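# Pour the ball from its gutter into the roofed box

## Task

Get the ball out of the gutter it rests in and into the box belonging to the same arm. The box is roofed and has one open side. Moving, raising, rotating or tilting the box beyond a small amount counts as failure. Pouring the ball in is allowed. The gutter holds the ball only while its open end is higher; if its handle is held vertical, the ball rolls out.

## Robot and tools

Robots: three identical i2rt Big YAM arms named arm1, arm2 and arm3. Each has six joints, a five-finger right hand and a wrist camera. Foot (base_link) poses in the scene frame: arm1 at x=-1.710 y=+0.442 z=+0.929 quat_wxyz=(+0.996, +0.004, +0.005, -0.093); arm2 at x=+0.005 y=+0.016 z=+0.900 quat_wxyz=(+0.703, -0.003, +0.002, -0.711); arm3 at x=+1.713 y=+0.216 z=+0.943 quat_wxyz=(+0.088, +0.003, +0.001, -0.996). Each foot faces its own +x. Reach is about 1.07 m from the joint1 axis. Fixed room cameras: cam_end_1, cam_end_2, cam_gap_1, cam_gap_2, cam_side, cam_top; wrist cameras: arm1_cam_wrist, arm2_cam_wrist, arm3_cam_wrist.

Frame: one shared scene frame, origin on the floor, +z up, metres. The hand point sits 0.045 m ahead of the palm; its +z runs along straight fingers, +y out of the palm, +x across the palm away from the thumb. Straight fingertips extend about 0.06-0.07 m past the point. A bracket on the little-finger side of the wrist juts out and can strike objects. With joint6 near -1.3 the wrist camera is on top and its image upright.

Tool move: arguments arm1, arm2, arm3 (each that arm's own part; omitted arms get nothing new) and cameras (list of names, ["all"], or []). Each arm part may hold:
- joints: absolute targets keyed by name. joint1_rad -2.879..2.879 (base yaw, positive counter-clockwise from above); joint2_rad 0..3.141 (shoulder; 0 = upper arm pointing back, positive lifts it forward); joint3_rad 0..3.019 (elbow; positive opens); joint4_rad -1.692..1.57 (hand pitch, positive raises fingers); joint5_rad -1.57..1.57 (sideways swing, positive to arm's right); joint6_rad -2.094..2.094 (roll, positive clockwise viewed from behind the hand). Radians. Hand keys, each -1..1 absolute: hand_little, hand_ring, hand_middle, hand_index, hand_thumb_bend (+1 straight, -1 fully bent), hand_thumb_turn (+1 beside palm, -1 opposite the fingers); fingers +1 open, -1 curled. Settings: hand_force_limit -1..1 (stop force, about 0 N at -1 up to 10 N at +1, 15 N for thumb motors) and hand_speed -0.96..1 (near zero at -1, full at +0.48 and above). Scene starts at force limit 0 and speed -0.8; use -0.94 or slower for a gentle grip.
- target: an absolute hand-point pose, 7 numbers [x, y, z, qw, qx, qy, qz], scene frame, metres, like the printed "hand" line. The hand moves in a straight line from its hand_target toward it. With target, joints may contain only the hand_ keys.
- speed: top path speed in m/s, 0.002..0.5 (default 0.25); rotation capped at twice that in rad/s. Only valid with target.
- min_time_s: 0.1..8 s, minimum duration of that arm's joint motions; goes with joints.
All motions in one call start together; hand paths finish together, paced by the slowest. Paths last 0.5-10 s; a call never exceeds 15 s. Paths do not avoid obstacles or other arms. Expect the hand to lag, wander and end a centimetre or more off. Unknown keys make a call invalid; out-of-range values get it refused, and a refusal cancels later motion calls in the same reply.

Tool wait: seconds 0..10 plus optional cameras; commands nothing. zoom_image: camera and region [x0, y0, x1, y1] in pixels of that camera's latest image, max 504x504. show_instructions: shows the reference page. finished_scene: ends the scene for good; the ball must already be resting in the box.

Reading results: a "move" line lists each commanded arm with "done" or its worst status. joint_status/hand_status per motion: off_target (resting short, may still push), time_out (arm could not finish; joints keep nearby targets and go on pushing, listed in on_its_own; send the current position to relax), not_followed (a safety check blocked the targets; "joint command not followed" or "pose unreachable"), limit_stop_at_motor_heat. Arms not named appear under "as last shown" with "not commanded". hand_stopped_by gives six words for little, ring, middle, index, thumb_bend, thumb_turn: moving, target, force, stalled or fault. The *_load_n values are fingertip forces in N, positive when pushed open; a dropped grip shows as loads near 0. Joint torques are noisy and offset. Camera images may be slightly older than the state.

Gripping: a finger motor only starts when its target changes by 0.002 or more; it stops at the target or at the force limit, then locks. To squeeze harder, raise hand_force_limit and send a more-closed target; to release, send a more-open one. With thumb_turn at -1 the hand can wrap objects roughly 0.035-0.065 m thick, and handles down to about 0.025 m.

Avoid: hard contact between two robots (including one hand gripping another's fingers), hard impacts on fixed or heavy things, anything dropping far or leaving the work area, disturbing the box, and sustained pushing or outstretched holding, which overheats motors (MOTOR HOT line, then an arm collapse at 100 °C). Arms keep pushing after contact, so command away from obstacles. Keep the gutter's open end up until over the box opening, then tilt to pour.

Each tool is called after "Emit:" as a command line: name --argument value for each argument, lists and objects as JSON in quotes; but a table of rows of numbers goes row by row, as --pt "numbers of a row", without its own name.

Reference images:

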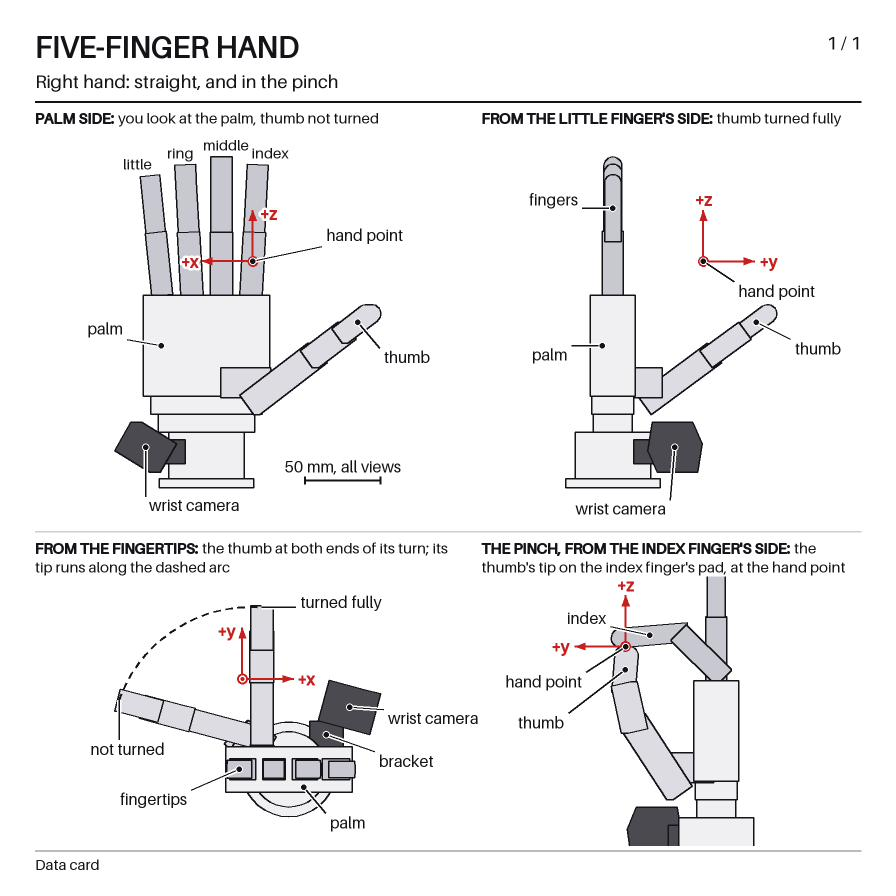

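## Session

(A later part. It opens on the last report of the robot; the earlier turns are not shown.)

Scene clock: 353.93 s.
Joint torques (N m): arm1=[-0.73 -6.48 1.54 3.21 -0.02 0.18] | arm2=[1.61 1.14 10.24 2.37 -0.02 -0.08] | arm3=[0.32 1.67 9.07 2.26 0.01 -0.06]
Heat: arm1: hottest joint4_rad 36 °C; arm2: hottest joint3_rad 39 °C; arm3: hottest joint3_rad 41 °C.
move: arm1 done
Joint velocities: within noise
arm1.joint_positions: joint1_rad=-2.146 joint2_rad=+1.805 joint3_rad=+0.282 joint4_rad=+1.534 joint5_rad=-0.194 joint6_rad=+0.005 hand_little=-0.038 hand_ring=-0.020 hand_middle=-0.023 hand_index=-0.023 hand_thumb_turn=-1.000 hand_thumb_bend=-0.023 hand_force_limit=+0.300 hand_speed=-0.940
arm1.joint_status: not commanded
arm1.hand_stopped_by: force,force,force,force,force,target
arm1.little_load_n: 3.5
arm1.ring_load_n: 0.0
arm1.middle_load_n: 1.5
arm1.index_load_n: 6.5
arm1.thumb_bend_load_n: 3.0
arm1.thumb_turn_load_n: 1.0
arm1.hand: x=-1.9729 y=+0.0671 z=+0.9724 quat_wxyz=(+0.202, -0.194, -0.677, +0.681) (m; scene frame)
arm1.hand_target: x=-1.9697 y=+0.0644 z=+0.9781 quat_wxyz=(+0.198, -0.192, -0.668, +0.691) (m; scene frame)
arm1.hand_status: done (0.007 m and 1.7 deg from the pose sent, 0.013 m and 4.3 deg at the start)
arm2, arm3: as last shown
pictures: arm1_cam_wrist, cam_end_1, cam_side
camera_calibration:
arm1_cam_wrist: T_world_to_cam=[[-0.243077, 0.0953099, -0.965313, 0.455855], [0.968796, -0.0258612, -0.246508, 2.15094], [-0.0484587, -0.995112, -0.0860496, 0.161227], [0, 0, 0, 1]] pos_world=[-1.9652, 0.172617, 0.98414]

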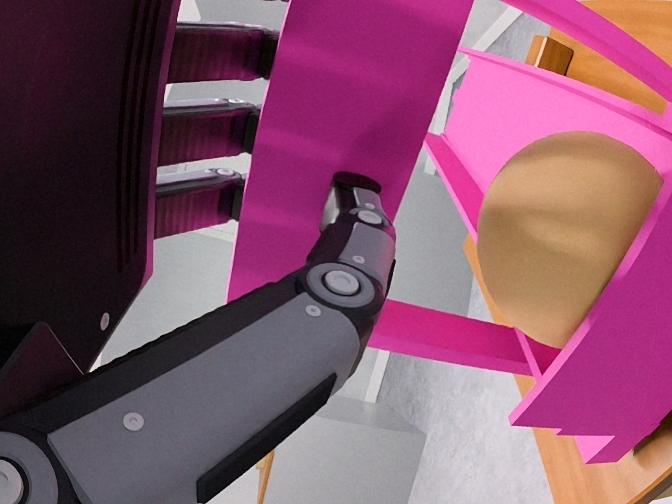

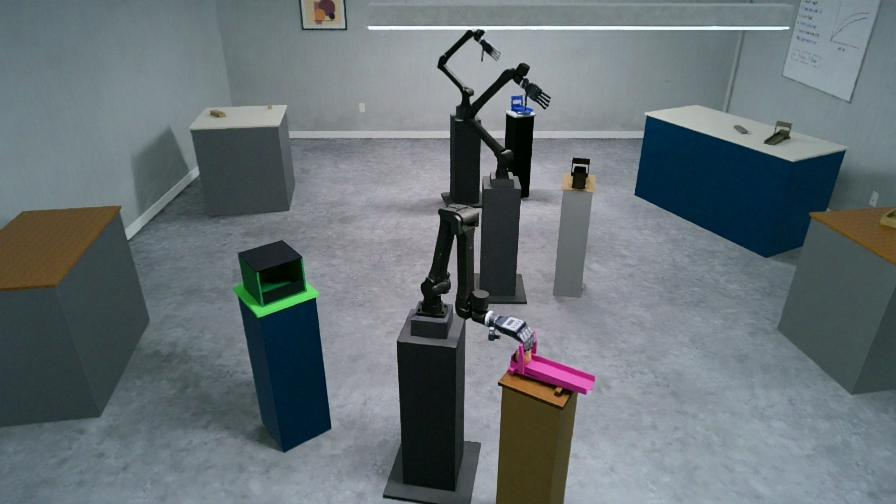

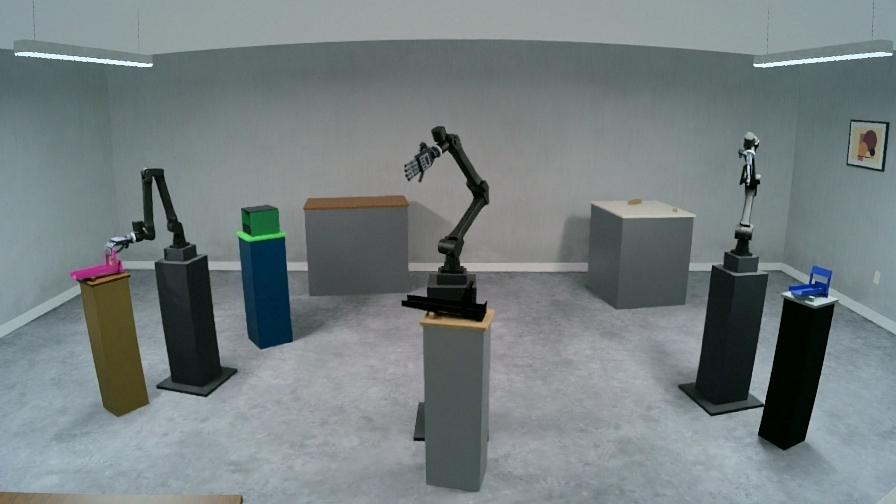

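Emit:
move --arm1 '{"joints":{"hand_force_limit":0.3,"hand_middle":-0.47,"hand_thumb_bend":-0.15}}'

Emit:
move --arm1 '{"target":[-1.9690,0.0650,1.0000,-0.1983,0.1915,0.6677,-0.6915],"speed":0.03}' --cameras '["arm1_cam_wrist","cam_end_1","cam_side"]'

Emit:
zoom_image --camera "cam_end_1" --region '[490, 300, 610, 400]'

Emit:
zoom_image --camera "cam_side" --region '[60, 215, 150, 295]'

Scene clock: 358.03 s.
Joint torques (N m): arm1=[-1.2 -6.3 1.62 3.04 0.01 0.15] | arm2=[1.44 1.26 10.32 2.26 -0.02 -0.08] | arm3=[0.26 1.73 9.09 2.28 0.01 -0.06]
Heat: arm1: hottest joint4_rad 36 °C; arm2: hottest joint3_rad 39 °C; arm3: hottest joint3_rad 41 °C.
move: arm1 off_target
Joint velocities: within noise
arm1.joint_positions: joint1_rad=-2.146 joint2_rad=+1.806 joint3_rad=+0.282 joint4_rad=+1.536 joint5_rad=-0.194 joint6_rad=+0.005 hand_little=-0.038 hand_ring=-0.020 hand_middle=-0.037 hand_index=-0.023 hand_thumb_turn=-1.000 hand_thumb_bend=-0.042 hand_force_limit=+0.300 hand_speed=-0.940
arm1.joint_status: hand_middle off_target (ended at -0.037, target -0.470); hand_thumb_bend off_target (ended at -0.042, target -0.150); the others done
arm1.hand_stopped_by: force,force,force,force,force,target
arm1.little_load_n: 3.5
arm1.ring_load_n: 0.0
arm1.middle_load_n: 8.0
arm1.index_load_n: 5.0
arm1.thumb_bend_load_n: 9.0
arm1.thumb_turn_load_n: 1.5
arm1.hand: x=-1.9729 y=+0.0670 z=+0.9728 quat_wxyz=(+0.202, -0.193, -0.676, +0.682) (m; scene frame)
arm1.hand_target: x=-1.9697 y=+0.0644 z=+0.9779 quat_wxyz=(+0.198, -0.192, -0.668, +0.691) (m; scene frame)
arm1.hand_status: not commanded
arm2, arm3: as last shown
arm3.index_load_n: 0.5
pictures: none

Scene clock: 359.47 s.
Joint torques (N m): arm1=[-0.62 -8.64 2.41 1.81 -0.05 0.17] | arm2=[0.97 1.26 10.24 2.36 -0.03 -0.11] | arm3=[0.32 1.73 9.07 2.28 0.01 -0.07]
Heat: arm1: hottest joint4_rad 36 °C; arm2: hottest joint3_rad 39 °C; arm3: hottest joint3_rad 41 °C.
move: arm1 off_target
Joint velocities: within noise
arm1.joint_positions: joint1_rad=-2.146 joint2_rad=+1.708 joint3_rad=+0.273 joint4_rad=+1.447 joint5_rad=-0.194 joint6_rad=+0.006 hand_little=-0.038 hand_ring=-0.020 hand_middle=-0.037 hand_index=-0.023 hand_thumb_turn=-1.000 hand_thumb_bend=-0.042 hand_force_limit=+0.300 hand_speed=-0.940
arm1.joint_status: not commanded
arm1.hand_stopped_by: force,force,force,force,force,target
arm1.little_load_n: 3.0
arm1.ring_load_n: 0.0
arm1.middle_load_n: 8.0
arm1.index_load_n: 5.5
arm1.thumb_bend_load_n: 9.0
arm1.thumb_turn_load_n: 1.5
arm1.hand: x=-1.9717 y=+0.0679 z=+0.9891 quat_wxyz=(+0.201, -0.194, -0.676, +0.681) (m; scene frame)
arm1.hand_target: x=-1.9691 y=+0.0651 z=+0.9999 quat_wxyz=(+0.198, -0.192, -0.668, +0.692) (m; scene frame)
arm1.hand_status: off_target (0.012 m and 1.6 deg from the pose sent, 0.027 m and 1.5 deg at the start)
arm2, arm3: as last shown
arm3.index_load_n: 0.0
pictures: arm1_cam_wrist, cam_end_1, cam_side
camera_calibration:
arm1_cam_wrist: T_world_to_cam=[[-0.242889, 0.093926, -0.965496, 0.472887], [0.968848, -0.0261299, -0.246274, 2.15381], [-0.0483599, -0.995236, -0.0846533, 0.162428], [0, 0, 0, 1]] pos_world=[-1.964, 0.173517, 1.00075]

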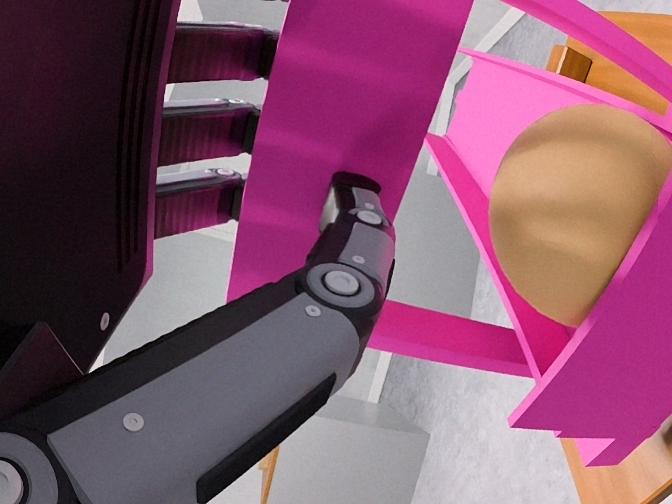

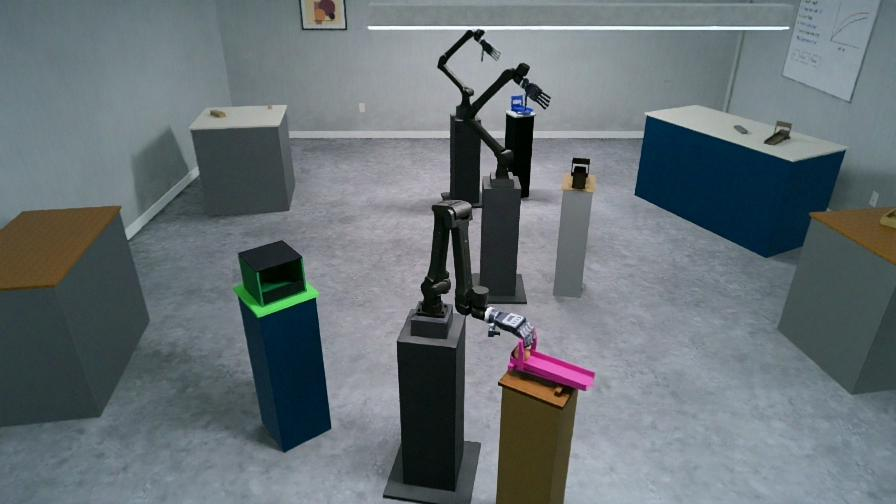

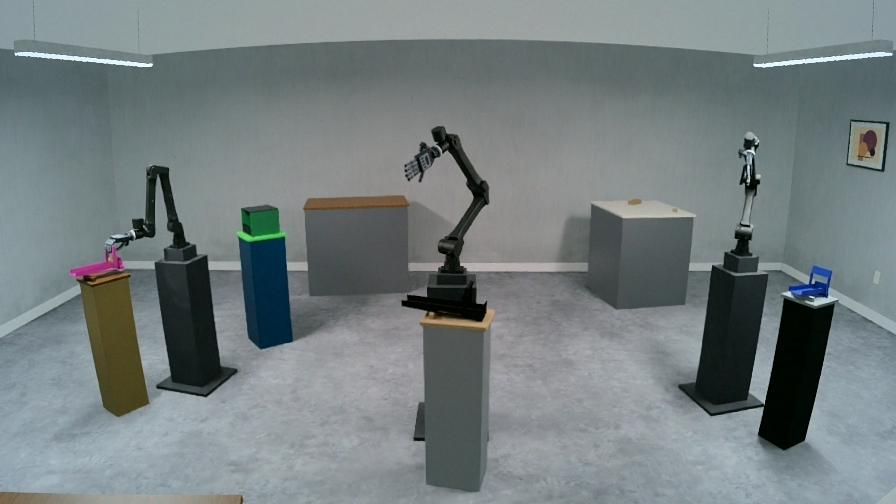

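Scaled by 4.200 from the camera's 896x504 image, which has a finer 1280x720 frame.

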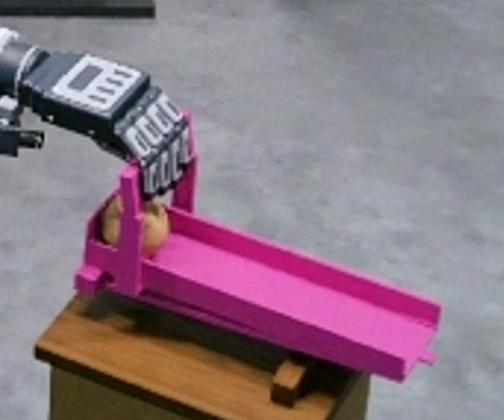

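Scaled by 5.600 from the camera's 896x504 image, which has a finer 1280x720 frame.

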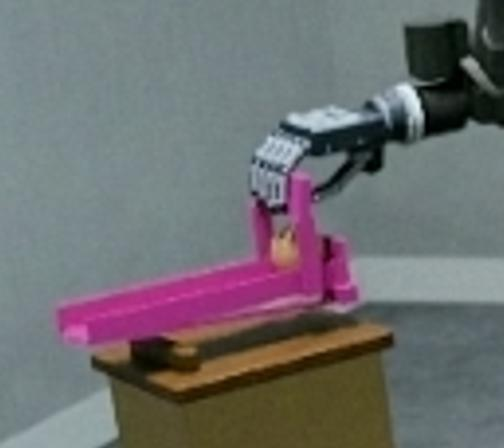

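Emit:
move --arm1 '{"target":[-1.9690,0.0650,1.1500,-0.2096,0.1790,0.6243,-0.7309],"speed":0.06}' --cameras '["arm1_cam_wrist","cam_end_1","cam_side"]'

Emit:
zoom_image --camera "cam_end_1" --region '[480, 250, 620, 370]'

Scene clock: 369.97 s.
Joint torques (N m): arm1=[-1.9 -4.13 10.63 1.78 -0.09 0.2] | arm2=[1.73 1.26 10.3 2.26 0 -0.06] | arm3=[0.32 1.67 9.09 2.26 0.01 -0.06]
Heat: arm1: hottest joint4_rad 36 °C; arm2: hottest joint3_rad 39 °C; arm3: hottest joint3_rad 41 °C.
move: arm1 off_target
Joint velocities: within noise
arm1.joint_positions: joint1_rad=-2.146 joint2_rad=+1.102 joint3_rad=+0.283 joint4_rad=+0.900 joint5_rad=-0.201 joint6_rad=+0.031 hand_little=-0.038 hand_ring=-0.020 hand_middle=-0.037 hand_index=-0.023 hand_thumb_turn=-1.000 hand_thumb_bend=-0.042 hand_force_limit=+0.300 hand_speed=-0.940
arm1.joint_status: not commanded
arm1.hand_stopped_by: force,force,force,force,force,target
arm1.little_load_n: 3.5
arm1.ring_load_n: 0.0
arm1.middle_load_n: 7.5
arm1.index_load_n: 5.0
arm1.thumb_bend_load_n: 9.0
arm1.thumb_turn_load_n: 1.5
arm1.hand: x=-1.9565 y=+0.0780 z=+1.1103 quat_wxyz=(+0.202, -0.188, -0.652, +0.706) (m; scene frame)
arm1.hand_target: x=-1.9674 y=+0.0671 z=+1.1503 quat_wxyz=(+0.210, -0.179, -0.624, +0.731) (m; scene frame)
arm1.hand_status: off_target (0.044 m and 4.5 deg from the pose sent, 0.161 m and 8.5 deg at the start)
arm2.joint_positions: joint1_rad=-0.603 joint2_rad=+0.627 joint3_rad=+1.417 joint4_rad=-1.226 joint5_rad=+0.146 joint6_rad=-1.568 hand_little=+1.000 hand_ring=+1.000 hand_middle=+1.000 hand_index=+1.000 hand_thumb_turn=+1.000 hand_thumb_bend=+1.000 hand_force_limit=+0.000 hand_speed=-0.800
arm2.joint_status: not commanded
arm2.hand_stopped_by: target,target,target,target,target,target
arm2.little_load_n: 0.0
arm2.ring_load_n: 0.0
arm2.middle_load_n: 0.5
arm2.index_load_n: 0.0
arm2.thumb_bend_load_n: 0.0
arm2.thumb_turn_load_n: 0.0
arm2.hand: x=-0.2034 y=-0.1323 z=+1.4443 quat_wxyz=(+0.507, +0.352, -0.763, +0.192) (m; scene frame)
arm2.hand_target: x=-0.2020 y=-0.1303 z=+1.4573 quat_wxyz=(+0.517, +0.348, -0.756, +0.198) (m; scene frame)
arm2.hand_status: not commanded
arm3.joint_positions: joint1_rad=+0.812 joint2_rad=+0.649 joint3_rad=+1.379 joint4_rad=-1.341 joint5_rad=-0.058 joint6_rad=-1.526 hand_little=+1.000 hand_ring=+1.000 hand_middle=+1.000 hand_index=+1.000 hand_thumb_turn=+1.000 hand_thumb_bend=+1.000 hand_force_limit=+0.000 hand_speed=-0.800
arm3.joint_status: not commanded
arm3.hand_stopped_by: target,target,target,target,target,target
arm3.little_load_n: 0.0
arm3.ring_load_n: 0.0
arm3.middle_load_n: 0.0
arm3.index_load_n: 0.0
arm3.thumb_bend_load_n: 0.0
arm3.thumb_turn_load_n: 0.0
arm3.hand: x=+1.5333 y=+0.0332 z=+1.4262 quat_wxyz=(+0.386, +0.415, -0.785, +0.251) (m; scene frame)
arm3.hand_target: x=+1.5335 y=+0.0337 z=+1.4387 quat_wxyz=(+0.397, +0.412, -0.779, +0.257) (m; scene frame)
arm3.hand_status: not commanded
pictures: arm1_cam_wrist, cam_end_1, cam_side
camera_calibration:
arm1_cam_wrist: T_world_to_cam=[[-0.269535, 0.0304415, -0.962509, 0.542153], [0.962085, -0.0348224, -0.270517, 2.18358], [-0.0417519, -0.99893, -0.0199015, 0.124717], [0, 0, 0, 1]] pos_world=[-1.94946, 0.184117, 1.11501]

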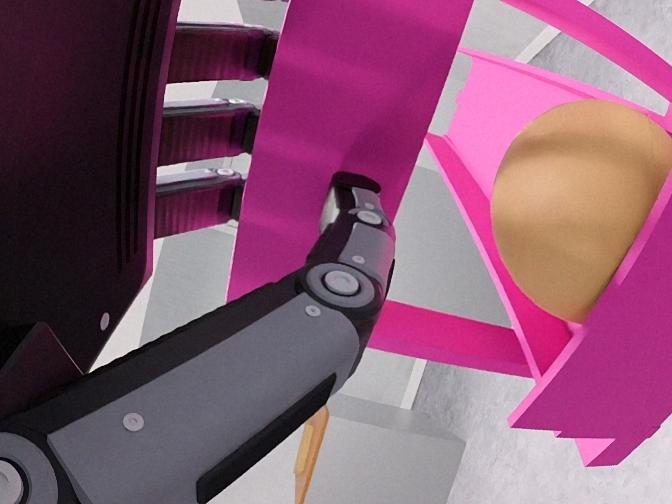

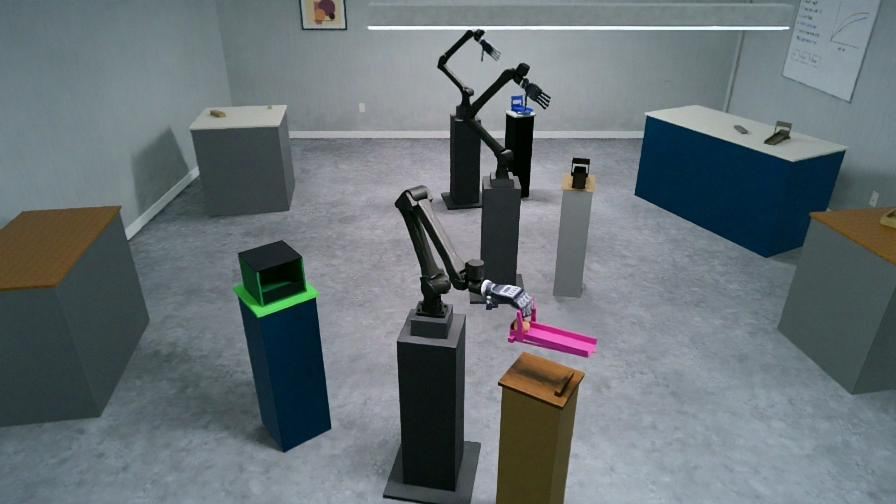

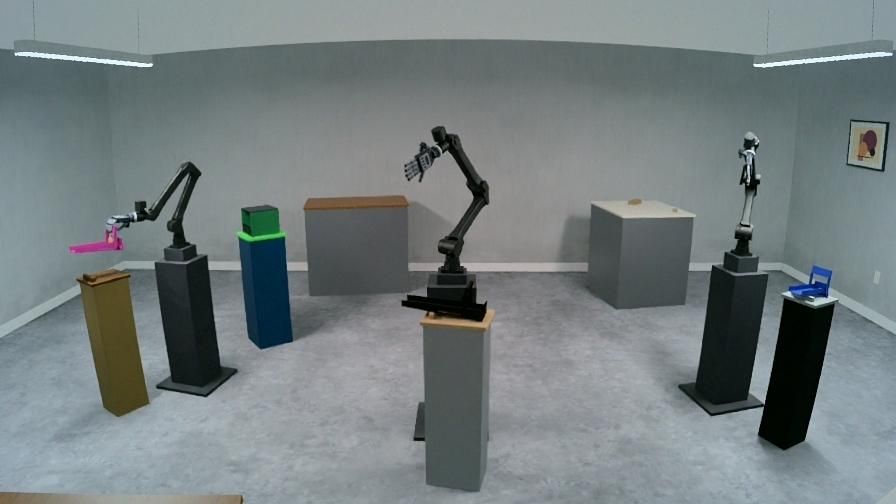

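Scaled by 3.600 from the camera's 896x504 image, which has a finer 1280x720 frame.

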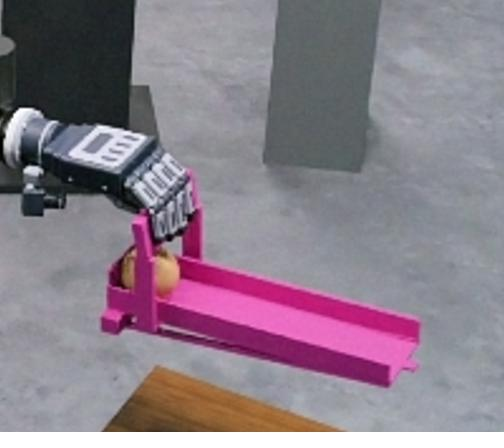

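Emit:
move --arm1 '{"joints":{"joint1_rad":2.15,"joint5_rad":1.25,"joint4_rad":1.05},"min_time_s":8}' --cameras '["arm1_cam_wrist","cam_end_1","cam_gap_1","cam_side"]'

Scene clock: 390.47 s.
Joint torques (N m): arm1=[-0.21 -3.31 9.96 1.98 -0.12 0.16] | arm2=[1.79 1.32 10.4 2.25 -0.05 -0.08] | arm3=[0.26 1.67 9.09 2.29 0.01 -0.06]
Heat: arm1: hottest joint3_rad 36 °C; arm2: hottest joint3_rad 40 °C; arm3: hottest joint3_rad 41 °C.
move: arm1 done
Joint velocities: within noise
arm1.joint_positions: joint1_rad=+2.139 joint2_rad=+1.101 joint3_rad=+0.288 joint4_rad=+1.024 joint5_rad=+1.249 joint6_rad=+0.033 hand_little=-0.038 hand_ring=-0.020 hand_middle=-0.037 hand_index=-0.023 hand_thumb_turn=-1.000 hand_thumb_bend=-0.042 hand_force_limit=+0.300 hand_speed=-0.940
arm1.joint_status: all done
arm1.hand_stopped_by: force,force,force,force,force,target
arm1.little_load_n: 3.0
arm1.ring_load_n: 0.0
arm1.middle_load_n: 7.5
arm1.index_load_n: 5.0
arm1.thumb_bend_load_n: 8.5
arm1.thumb_turn_load_n: 1.5
arm1.hand: x=-1.6761 y=+0.8296 z=+1.1300 quat_wxyz=(-0.694, +0.580, -0.363, +0.226) (m; scene frame)
arm1.hand_target: x=-1.6857 y=+0.8423 z=+1.1644 quat_wxyz=(-0.714, +0.552, -0.386, +0.191) (m; scene frame)
arm1.hand_status: not commanded
arm2, arm3: as last shown
arm2.middle_load_n: 0.0
pictures: arm1_cam_wrist, cam_end_1, cam_gap_1, cam_side
camera_calibration:
arm1_cam_wrist: T_world_to_cam=[[0.084003, 0.0638559, -0.994417, 1.2147], [-0.937074, 0.34444, -0.0570409, -1.79373], [0.338875, 0.936634, 0.0887716, -0.203019], [0, 0, 0, 1]] pos_world=[-1.7141, 0.730422, 1.12363]

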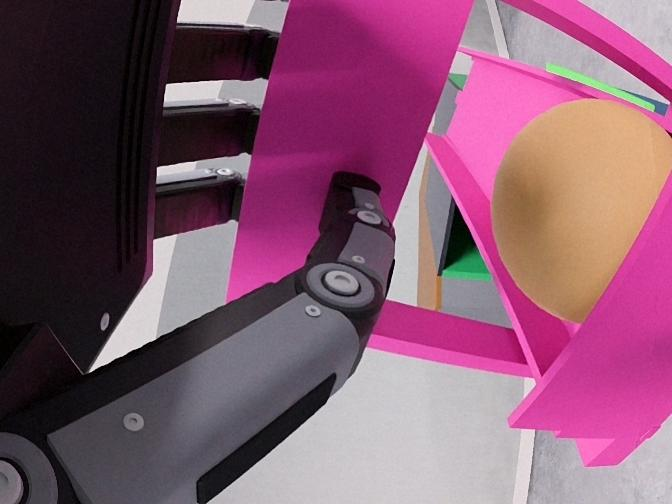

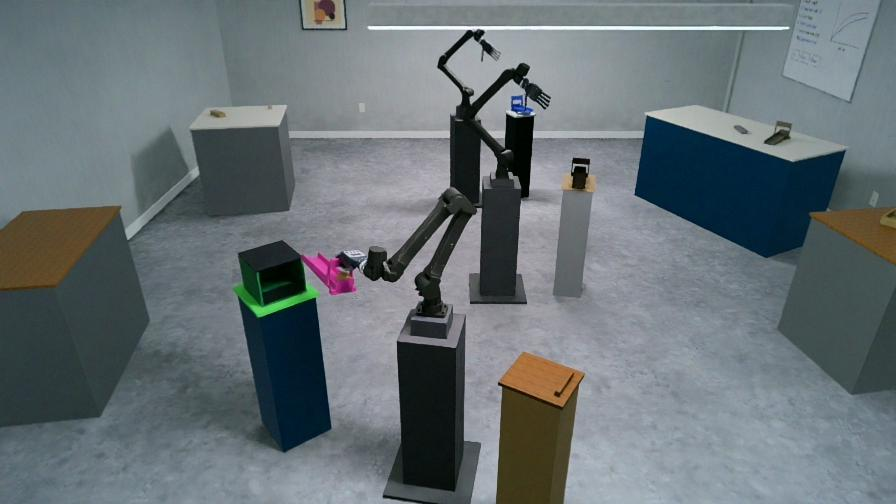

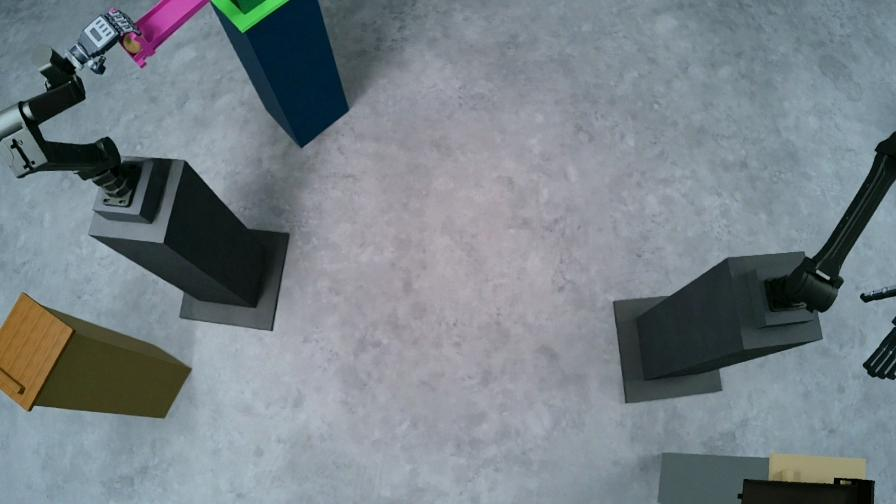

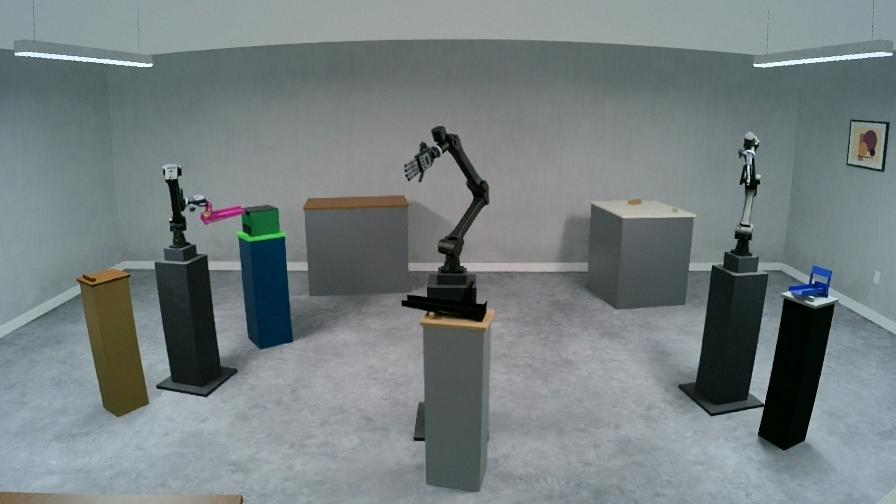

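Emit:
zoom_image --camera "cam_end_1" --region '[225, 230, 385, 330]'

Emit:
zoom_image --camera "cam_side" --region '[180, 185, 300, 255]'

Emit:
zoom_image --camera "cam_gap_1" --region '[60, 0, 300, 120]'

Emit:
zoom_image --camera "arm1_cam_wrist" --region '[400, 40, 600, 340]'

Scaled by 3.150 from the camera's 896x504 image, which has a finer 1280x720 frame.

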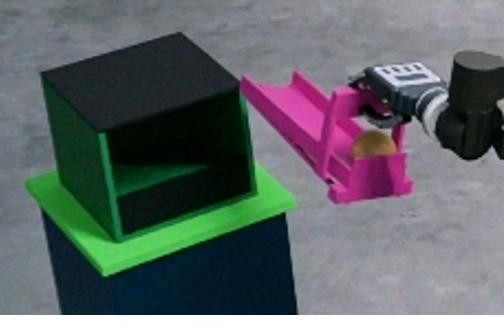

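Scaled by 4.200 from the camera's 896x504 image, which has a finer 1280x720 frame.

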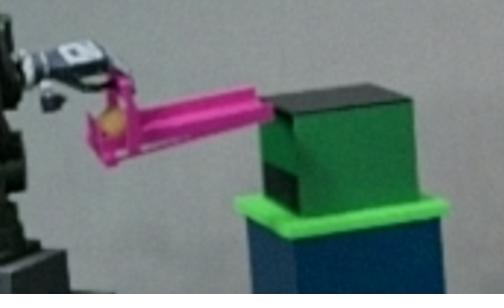

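Scaled by 2.100 from the camera's 896x504 image, which has a finer 1280x720 frame.

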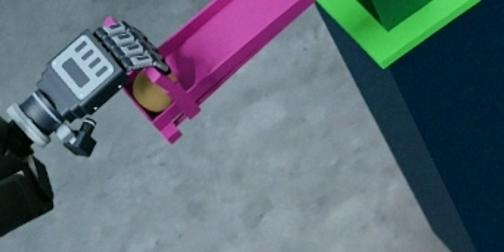

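Scaled by 1.680 from the camera's 672x504 image, which has a finer 960x720 frame.

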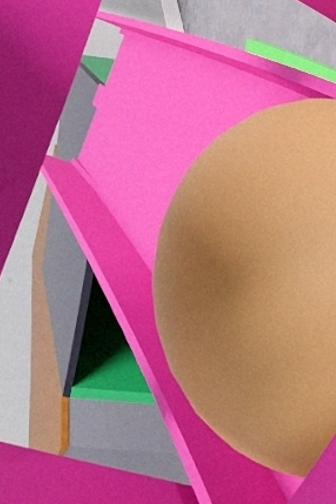

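Emit:
move --arm1 '{"target":[-1.7700,0.9500,1.0900,0.6465,-0.6244,0.3045,-0.3153],"speed":0.06}' --cameras '["arm1_cam_wrist","cam_end_1","cam_side"]'

Emit:
zoom_image --camera "cam_end_1" --region '[225, 230, 385, 330]'

Emit:
zoom_image --camera "cam_side" --region '[180, 185, 300, 255]'

Scene clock: 423.90 s.
Joint torques (N m): arm1=[0.09 -7.53 8.44 1.62 -0.07 -0.14] | arm2=[1.49 0.73 10.37 2.22 -0.03 -0.05] | arm3=[0.26 1.73 9.06 2.28 0.01 -0.06]
Heat: arm1: hottest joint3_rad 38 °C; arm2: hottest joint3_rad 40 °C; arm3: hottest joint3_rad 41 °C.
move: arm1 off_target
Joint velocities: within noise
arm1.joint_positions: joint1_rad=+2.244 joint2_rad=+1.627 joint3_rad=+0.657 joint4_rad=+1.125 joint5_rad=+1.401 joint6_rad=-0.205 hand_little=-0.038 hand_ring=-0.020 hand_middle=-0.037 hand_index=-0.023 hand_thumb_turn=-1.000 hand_thumb_bend=-0.042 hand_force_limit=+0.300 hand_speed=-0.940
arm1.joint_status: not commanded
arm1.hand_stopped_by: force,force,force,force,force,target
arm1.little_load_n: 3.5
arm1.ring_load_n: 0.0
arm1.middle_load_n: 8.0
arm1.index_load_n: 5.0
arm1.thumb_bend_load_n: 9.0
arm1.thumb_turn_load_n: 2.0
arm1.hand: x=-1.7568 y=+0.9360 z=+1.0772 quat_wxyz=(-0.635, +0.633, -0.296, +0.329) (m; scene frame)
arm1.hand_target: x=-1.7698 y=+0.9490 z=+1.0902 quat_wxyz=(-0.646, +0.625, -0.305, +0.315) (m; scene frame)
arm1.hand_status: off_target (0.023 m and 2.5 deg from the pose sent, 0.158 m and 14.4 deg at the start)
arm2, arm3: as last shown
arm2.middle_load_n: -0.5
arm3.index_load_n: 0.5
pictures: arm1_cam_wrist, cam_end_1, cam_side
camera_calibration:
arm1_cam_wrist: T_world_to_cam=[[0.225032, -0.188045, -0.956033, 1.60439], [-0.893389, 0.351778, -0.279479, -1.59957], [0.388867, 0.917001, -0.0888362, 0.0268978], [0, 0, 0, 1]] pos_world=[-1.80054, 0.839728, 1.08919]

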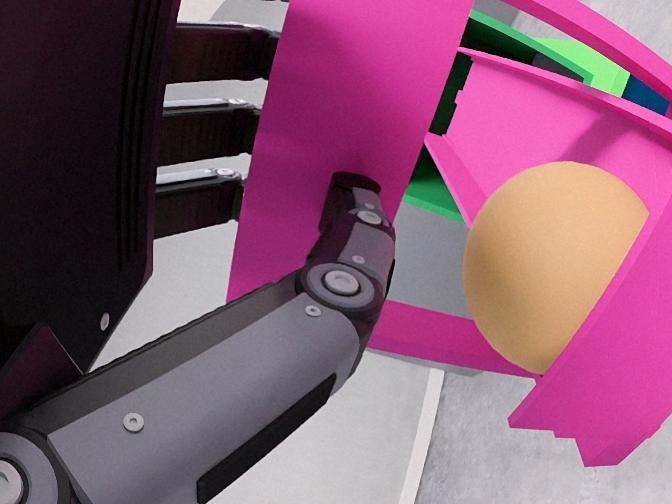

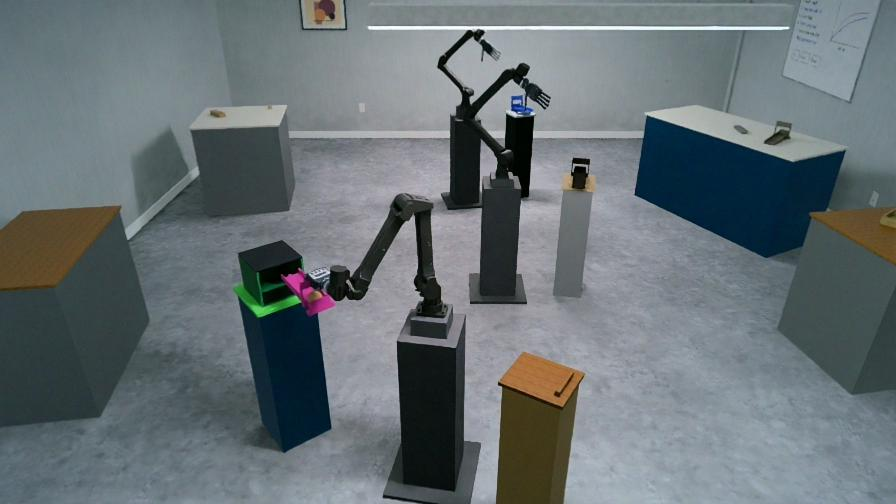

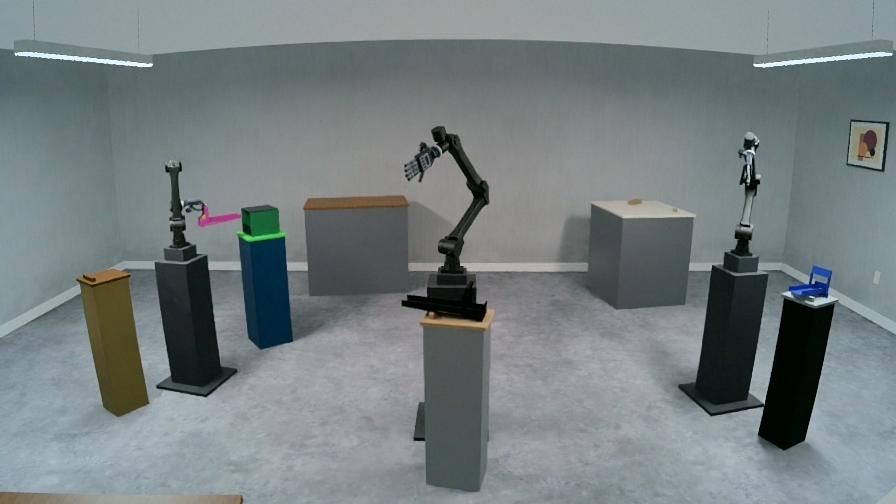

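Scaled by 3.150 from the camera's 896x504 image, which has a finer 1280x720 frame.

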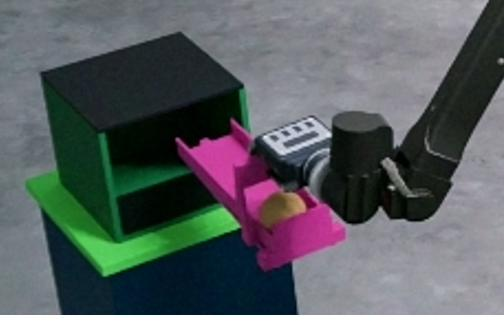

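Scaled by 4.200 from the camera's 896x504 image, which has a finer 1280x720 frame.

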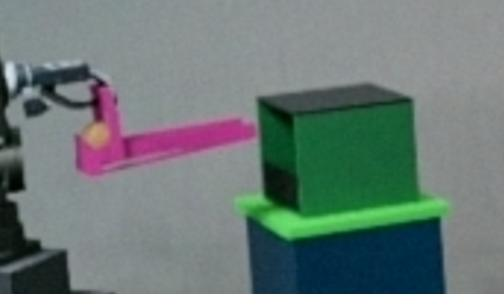

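Emit:
move --arm1 '{"target":[-1.6498,1.0390,1.0820,0.6465,-0.6244,0.3045,-0.3153],"speed":0.05}' --cameras '["arm1_cam_wrist","cam_end_1","cam_side"]'

Emit:
zoom_image --camera "cam_end_1" --region '[225, 230, 345, 330]'

Emit:
zoom_image --camera "cam_side" --region '[190, 190, 290, 250]'

Scene clock: 434.77 s.
Joint torques (N m): arm1=[-2.08 -9.76 9.18 1.17 -0.2 0.17] | arm2=[1.73 1.2 10.4 2.28 -0.05 -0.06] | arm3=[0.32 1.73 9.07 2.28 0.01 -0.06]
Heat: arm1: hottest joint3_rad 38 °C; arm2: hottest joint3_rad 40 °C; arm3: hottest joint3_rad 41 °C.
move: arm1 off_target
Joint velocities: within noise
arm1.joint_positions: joint1_rad=+1.938 joint2_rad=+1.709 joint3_rad=+0.777 joint4_rad=+0.975 joint5_rad=+1.080 joint6_rad=-0.096 hand_little=-0.038 hand_ring=-0.020 hand_middle=-0.037 hand_index=-0.023 hand_thumb_turn=-1.000 hand_thumb_bend=-0.042 hand_force_limit=+0.300 hand_speed=-0.940
arm1.joint_status: not commanded
arm1.hand_stopped_by: force,force,force,force,force,target
arm1.little_load_n: 3.0
arm1.ring_load_n: 0.0
arm1.middle_load_n: 7.5
arm1.index_load_n: 5.0
arm1.thumb_bend_load_n: 9.0
arm1.thumb_turn_load_n: 1.5
arm1.hand: x=-1.6521 y=+1.0202 z=+1.0673 quat_wxyz=(-0.635, +0.638, -0.290, +0.325) (m; scene frame)
arm1.hand_target: x=-1.6498 y=+1.0376 z=+1.0824 quat_wxyz=(-0.647, +0.624, -0.304, +0.315) (m; scene frame)
arm1.hand_status: off_target (0.024 m and 2.9 deg from the pose sent, 0.149 m and 2.5 deg at the start)
arm2, arm3: as last shown
arm2.middle_load_n: 0.0
arm2.thumb_bend_load_n: 0.5
arm3.index_load_n: 0.0
pictures: arm1_cam_wrist, cam_end_1, cam_side
camera_calibration:
arm1_cam_wrist: T_world_to_cam=[[0.227274, -0.19204, -0.954708, 1.59346], [-0.899308, 0.334738, -0.281418, -1.52865], [0.37362, 0.922535, -0.0966263, -0.114406], [0, 0, 0, 1]] pos_world=[-1.69413, 0.923248, 1.08005]

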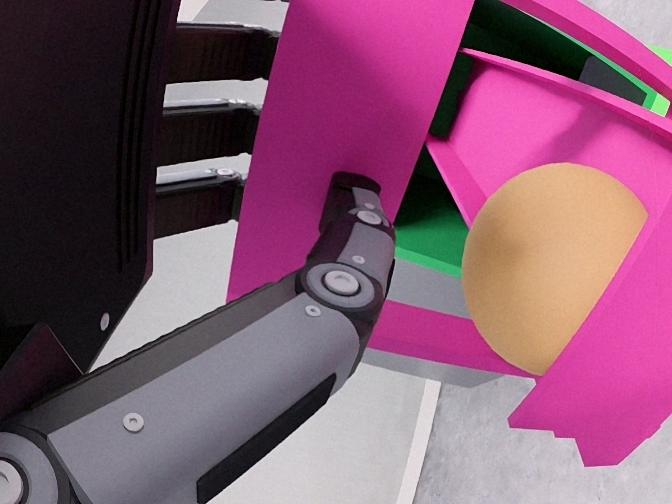

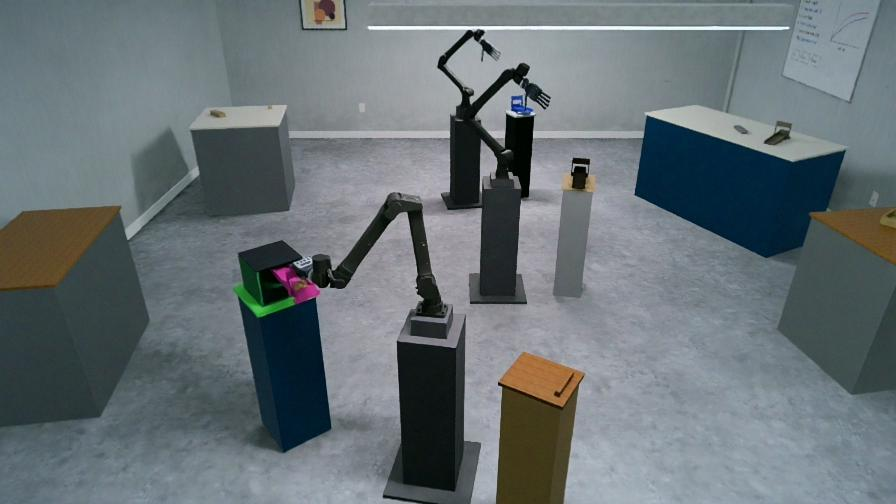

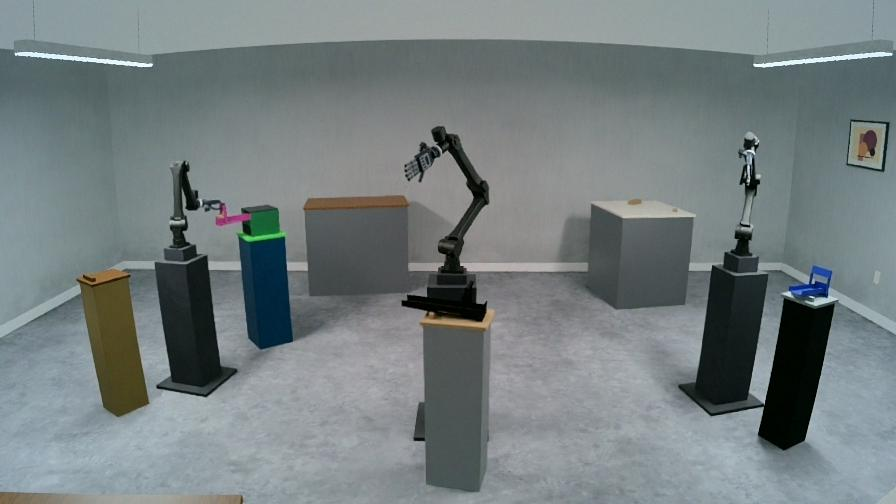

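Scaled by 4.200 from the camera's 896x504 image, which has a finer 1280x720 frame.

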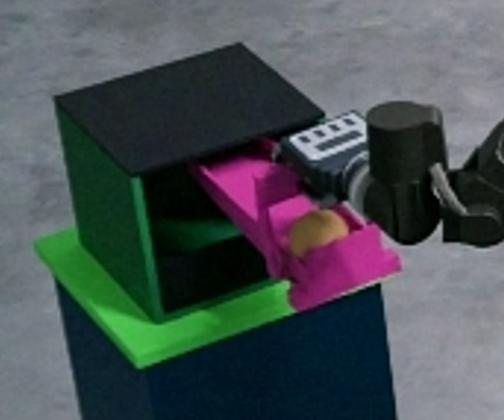

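Scaled by 5.040 from the camera's 896x504 image, which has a finer 1280x720 frame.

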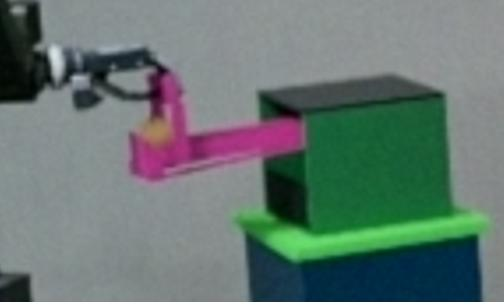

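Emit:
move --arm1 '{"target":[-1.6145,1.0630,1.1350,0.5091,-0.7407,0.3612,-0.2483],"speed":0.04}' --cameras '["arm1_cam_wrist","cam_end_1","cam_side"]'

Emit:
zoom_image --camera "cam_end_1" --region '[225, 230, 345, 330]'

Emit:
zoom_image --camera "cam_side" --region '[190, 190, 290, 250]'

Scene clock: 450.27 s.
Joint torques (N m): arm1=[-1.73 -11.99 12.01 0.77 0.39 0.18] | arm2=[1.2 1.55 10.44 2.33 -0.03 -0.07] | arm3=[0.32 1.67 9.07 2.28 0.01 -0.06]
Heat: arm1: hottest joint3_rad 39 °C; arm2: hottest joint3_rad 40 °C; arm3: hottest joint3_rad 41 °C.
move: arm1 off_target
Joint velocities: within noise
arm1.joint_positions: joint1_rad=+1.799 joint2_rad=+1.566 joint3_rad=+1.112 joint4_rad=-0.186 joint5_rad=+0.859 joint6_rad=+0.430 hand_little=-0.038 hand_ring=-0.020 hand_middle=-0.037 hand_index=-0.023 hand_thumb_turn=-1.000 hand_thumb_bend=-0.042 hand_force_limit=+0.300 hand_speed=-0.940
arm1.joint_status: not commanded
arm1.hand_stopped_by: force,force,force,force,force,target
arm1.little_load_n: 2.5
arm1.ring_load_n: 0.0
arm1.middle_load_n: 8.5
arm1.index_load_n: 5.5
arm1.thumb_bend_load_n: 9.0
arm1.thumb_turn_load_n: 1.5
arm1.hand: x=-1.6206 y=+1.0447 z=+1.0968 quat_wxyz=(-0.485, +0.761, -0.343, +0.261) (m; scene frame)
arm1.hand_target: x=-1.6145 y=+1.0607 z=+1.1354 quat_wxyz=(-0.510, +0.741, -0.361, +0.248) (m; scene frame)
arm1.hand_status: off_target (0.043 m and 4.4 deg from the pose sent, 0.088 m and 22.2 deg at the start)
arm2, arm3: as last shown
arm2.thumb_bend_load_n: 0.0
pictures: arm1_cam_wrist, cam_end_1, cam_side
camera_calibration:
arm1_cam_wrist: T_world_to_cam=[[-0.0744638, -0.453378, -0.888202, 1.33037], [-0.951705, 0.298331, -0.0724938, -1.77631], [0.297846, 0.839909, -0.453697, 0.209231], [0, 0, 0, 1]] pos_world=[-1.65378, 0.957355, 1.14779]

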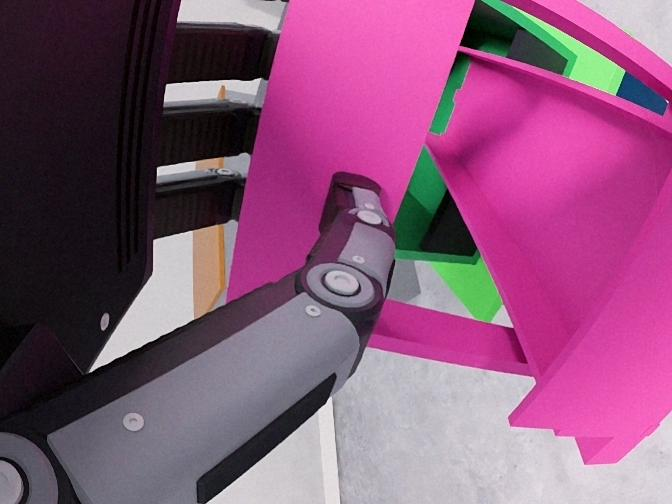

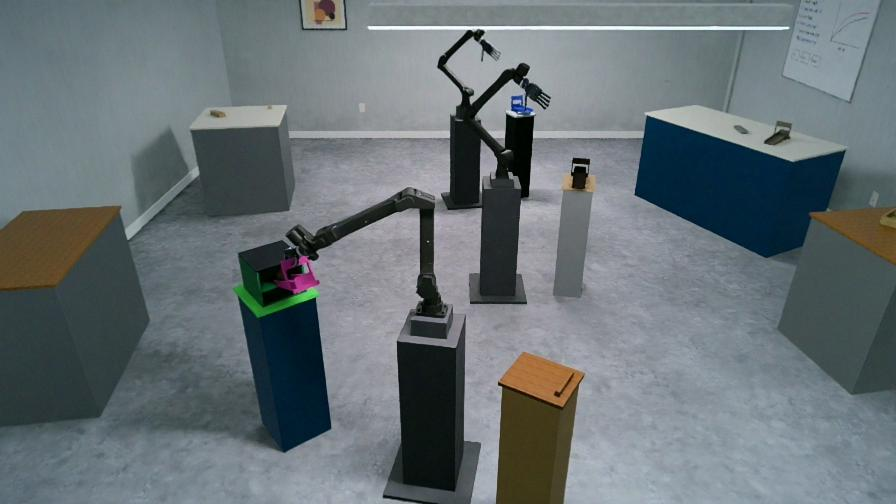

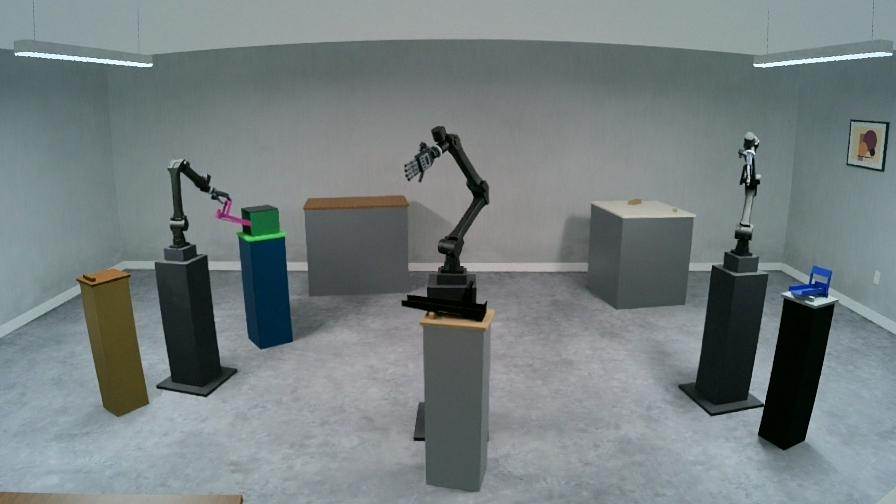

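Scaled by 4.200 from the camera's 896x504 image, which has a finer 1280x720 frame.

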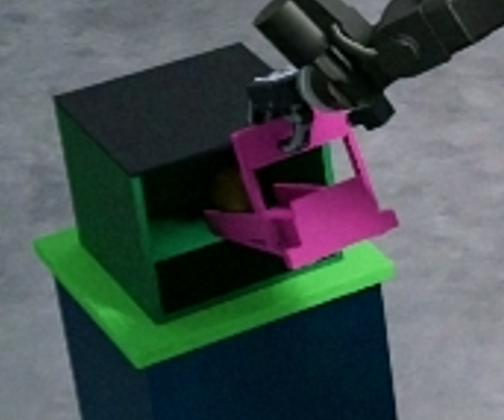

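Scaled by 5.040 from the camera's 896x504 image, which has a finer 1280x720 frame.

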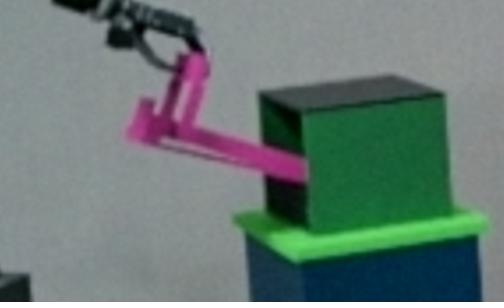

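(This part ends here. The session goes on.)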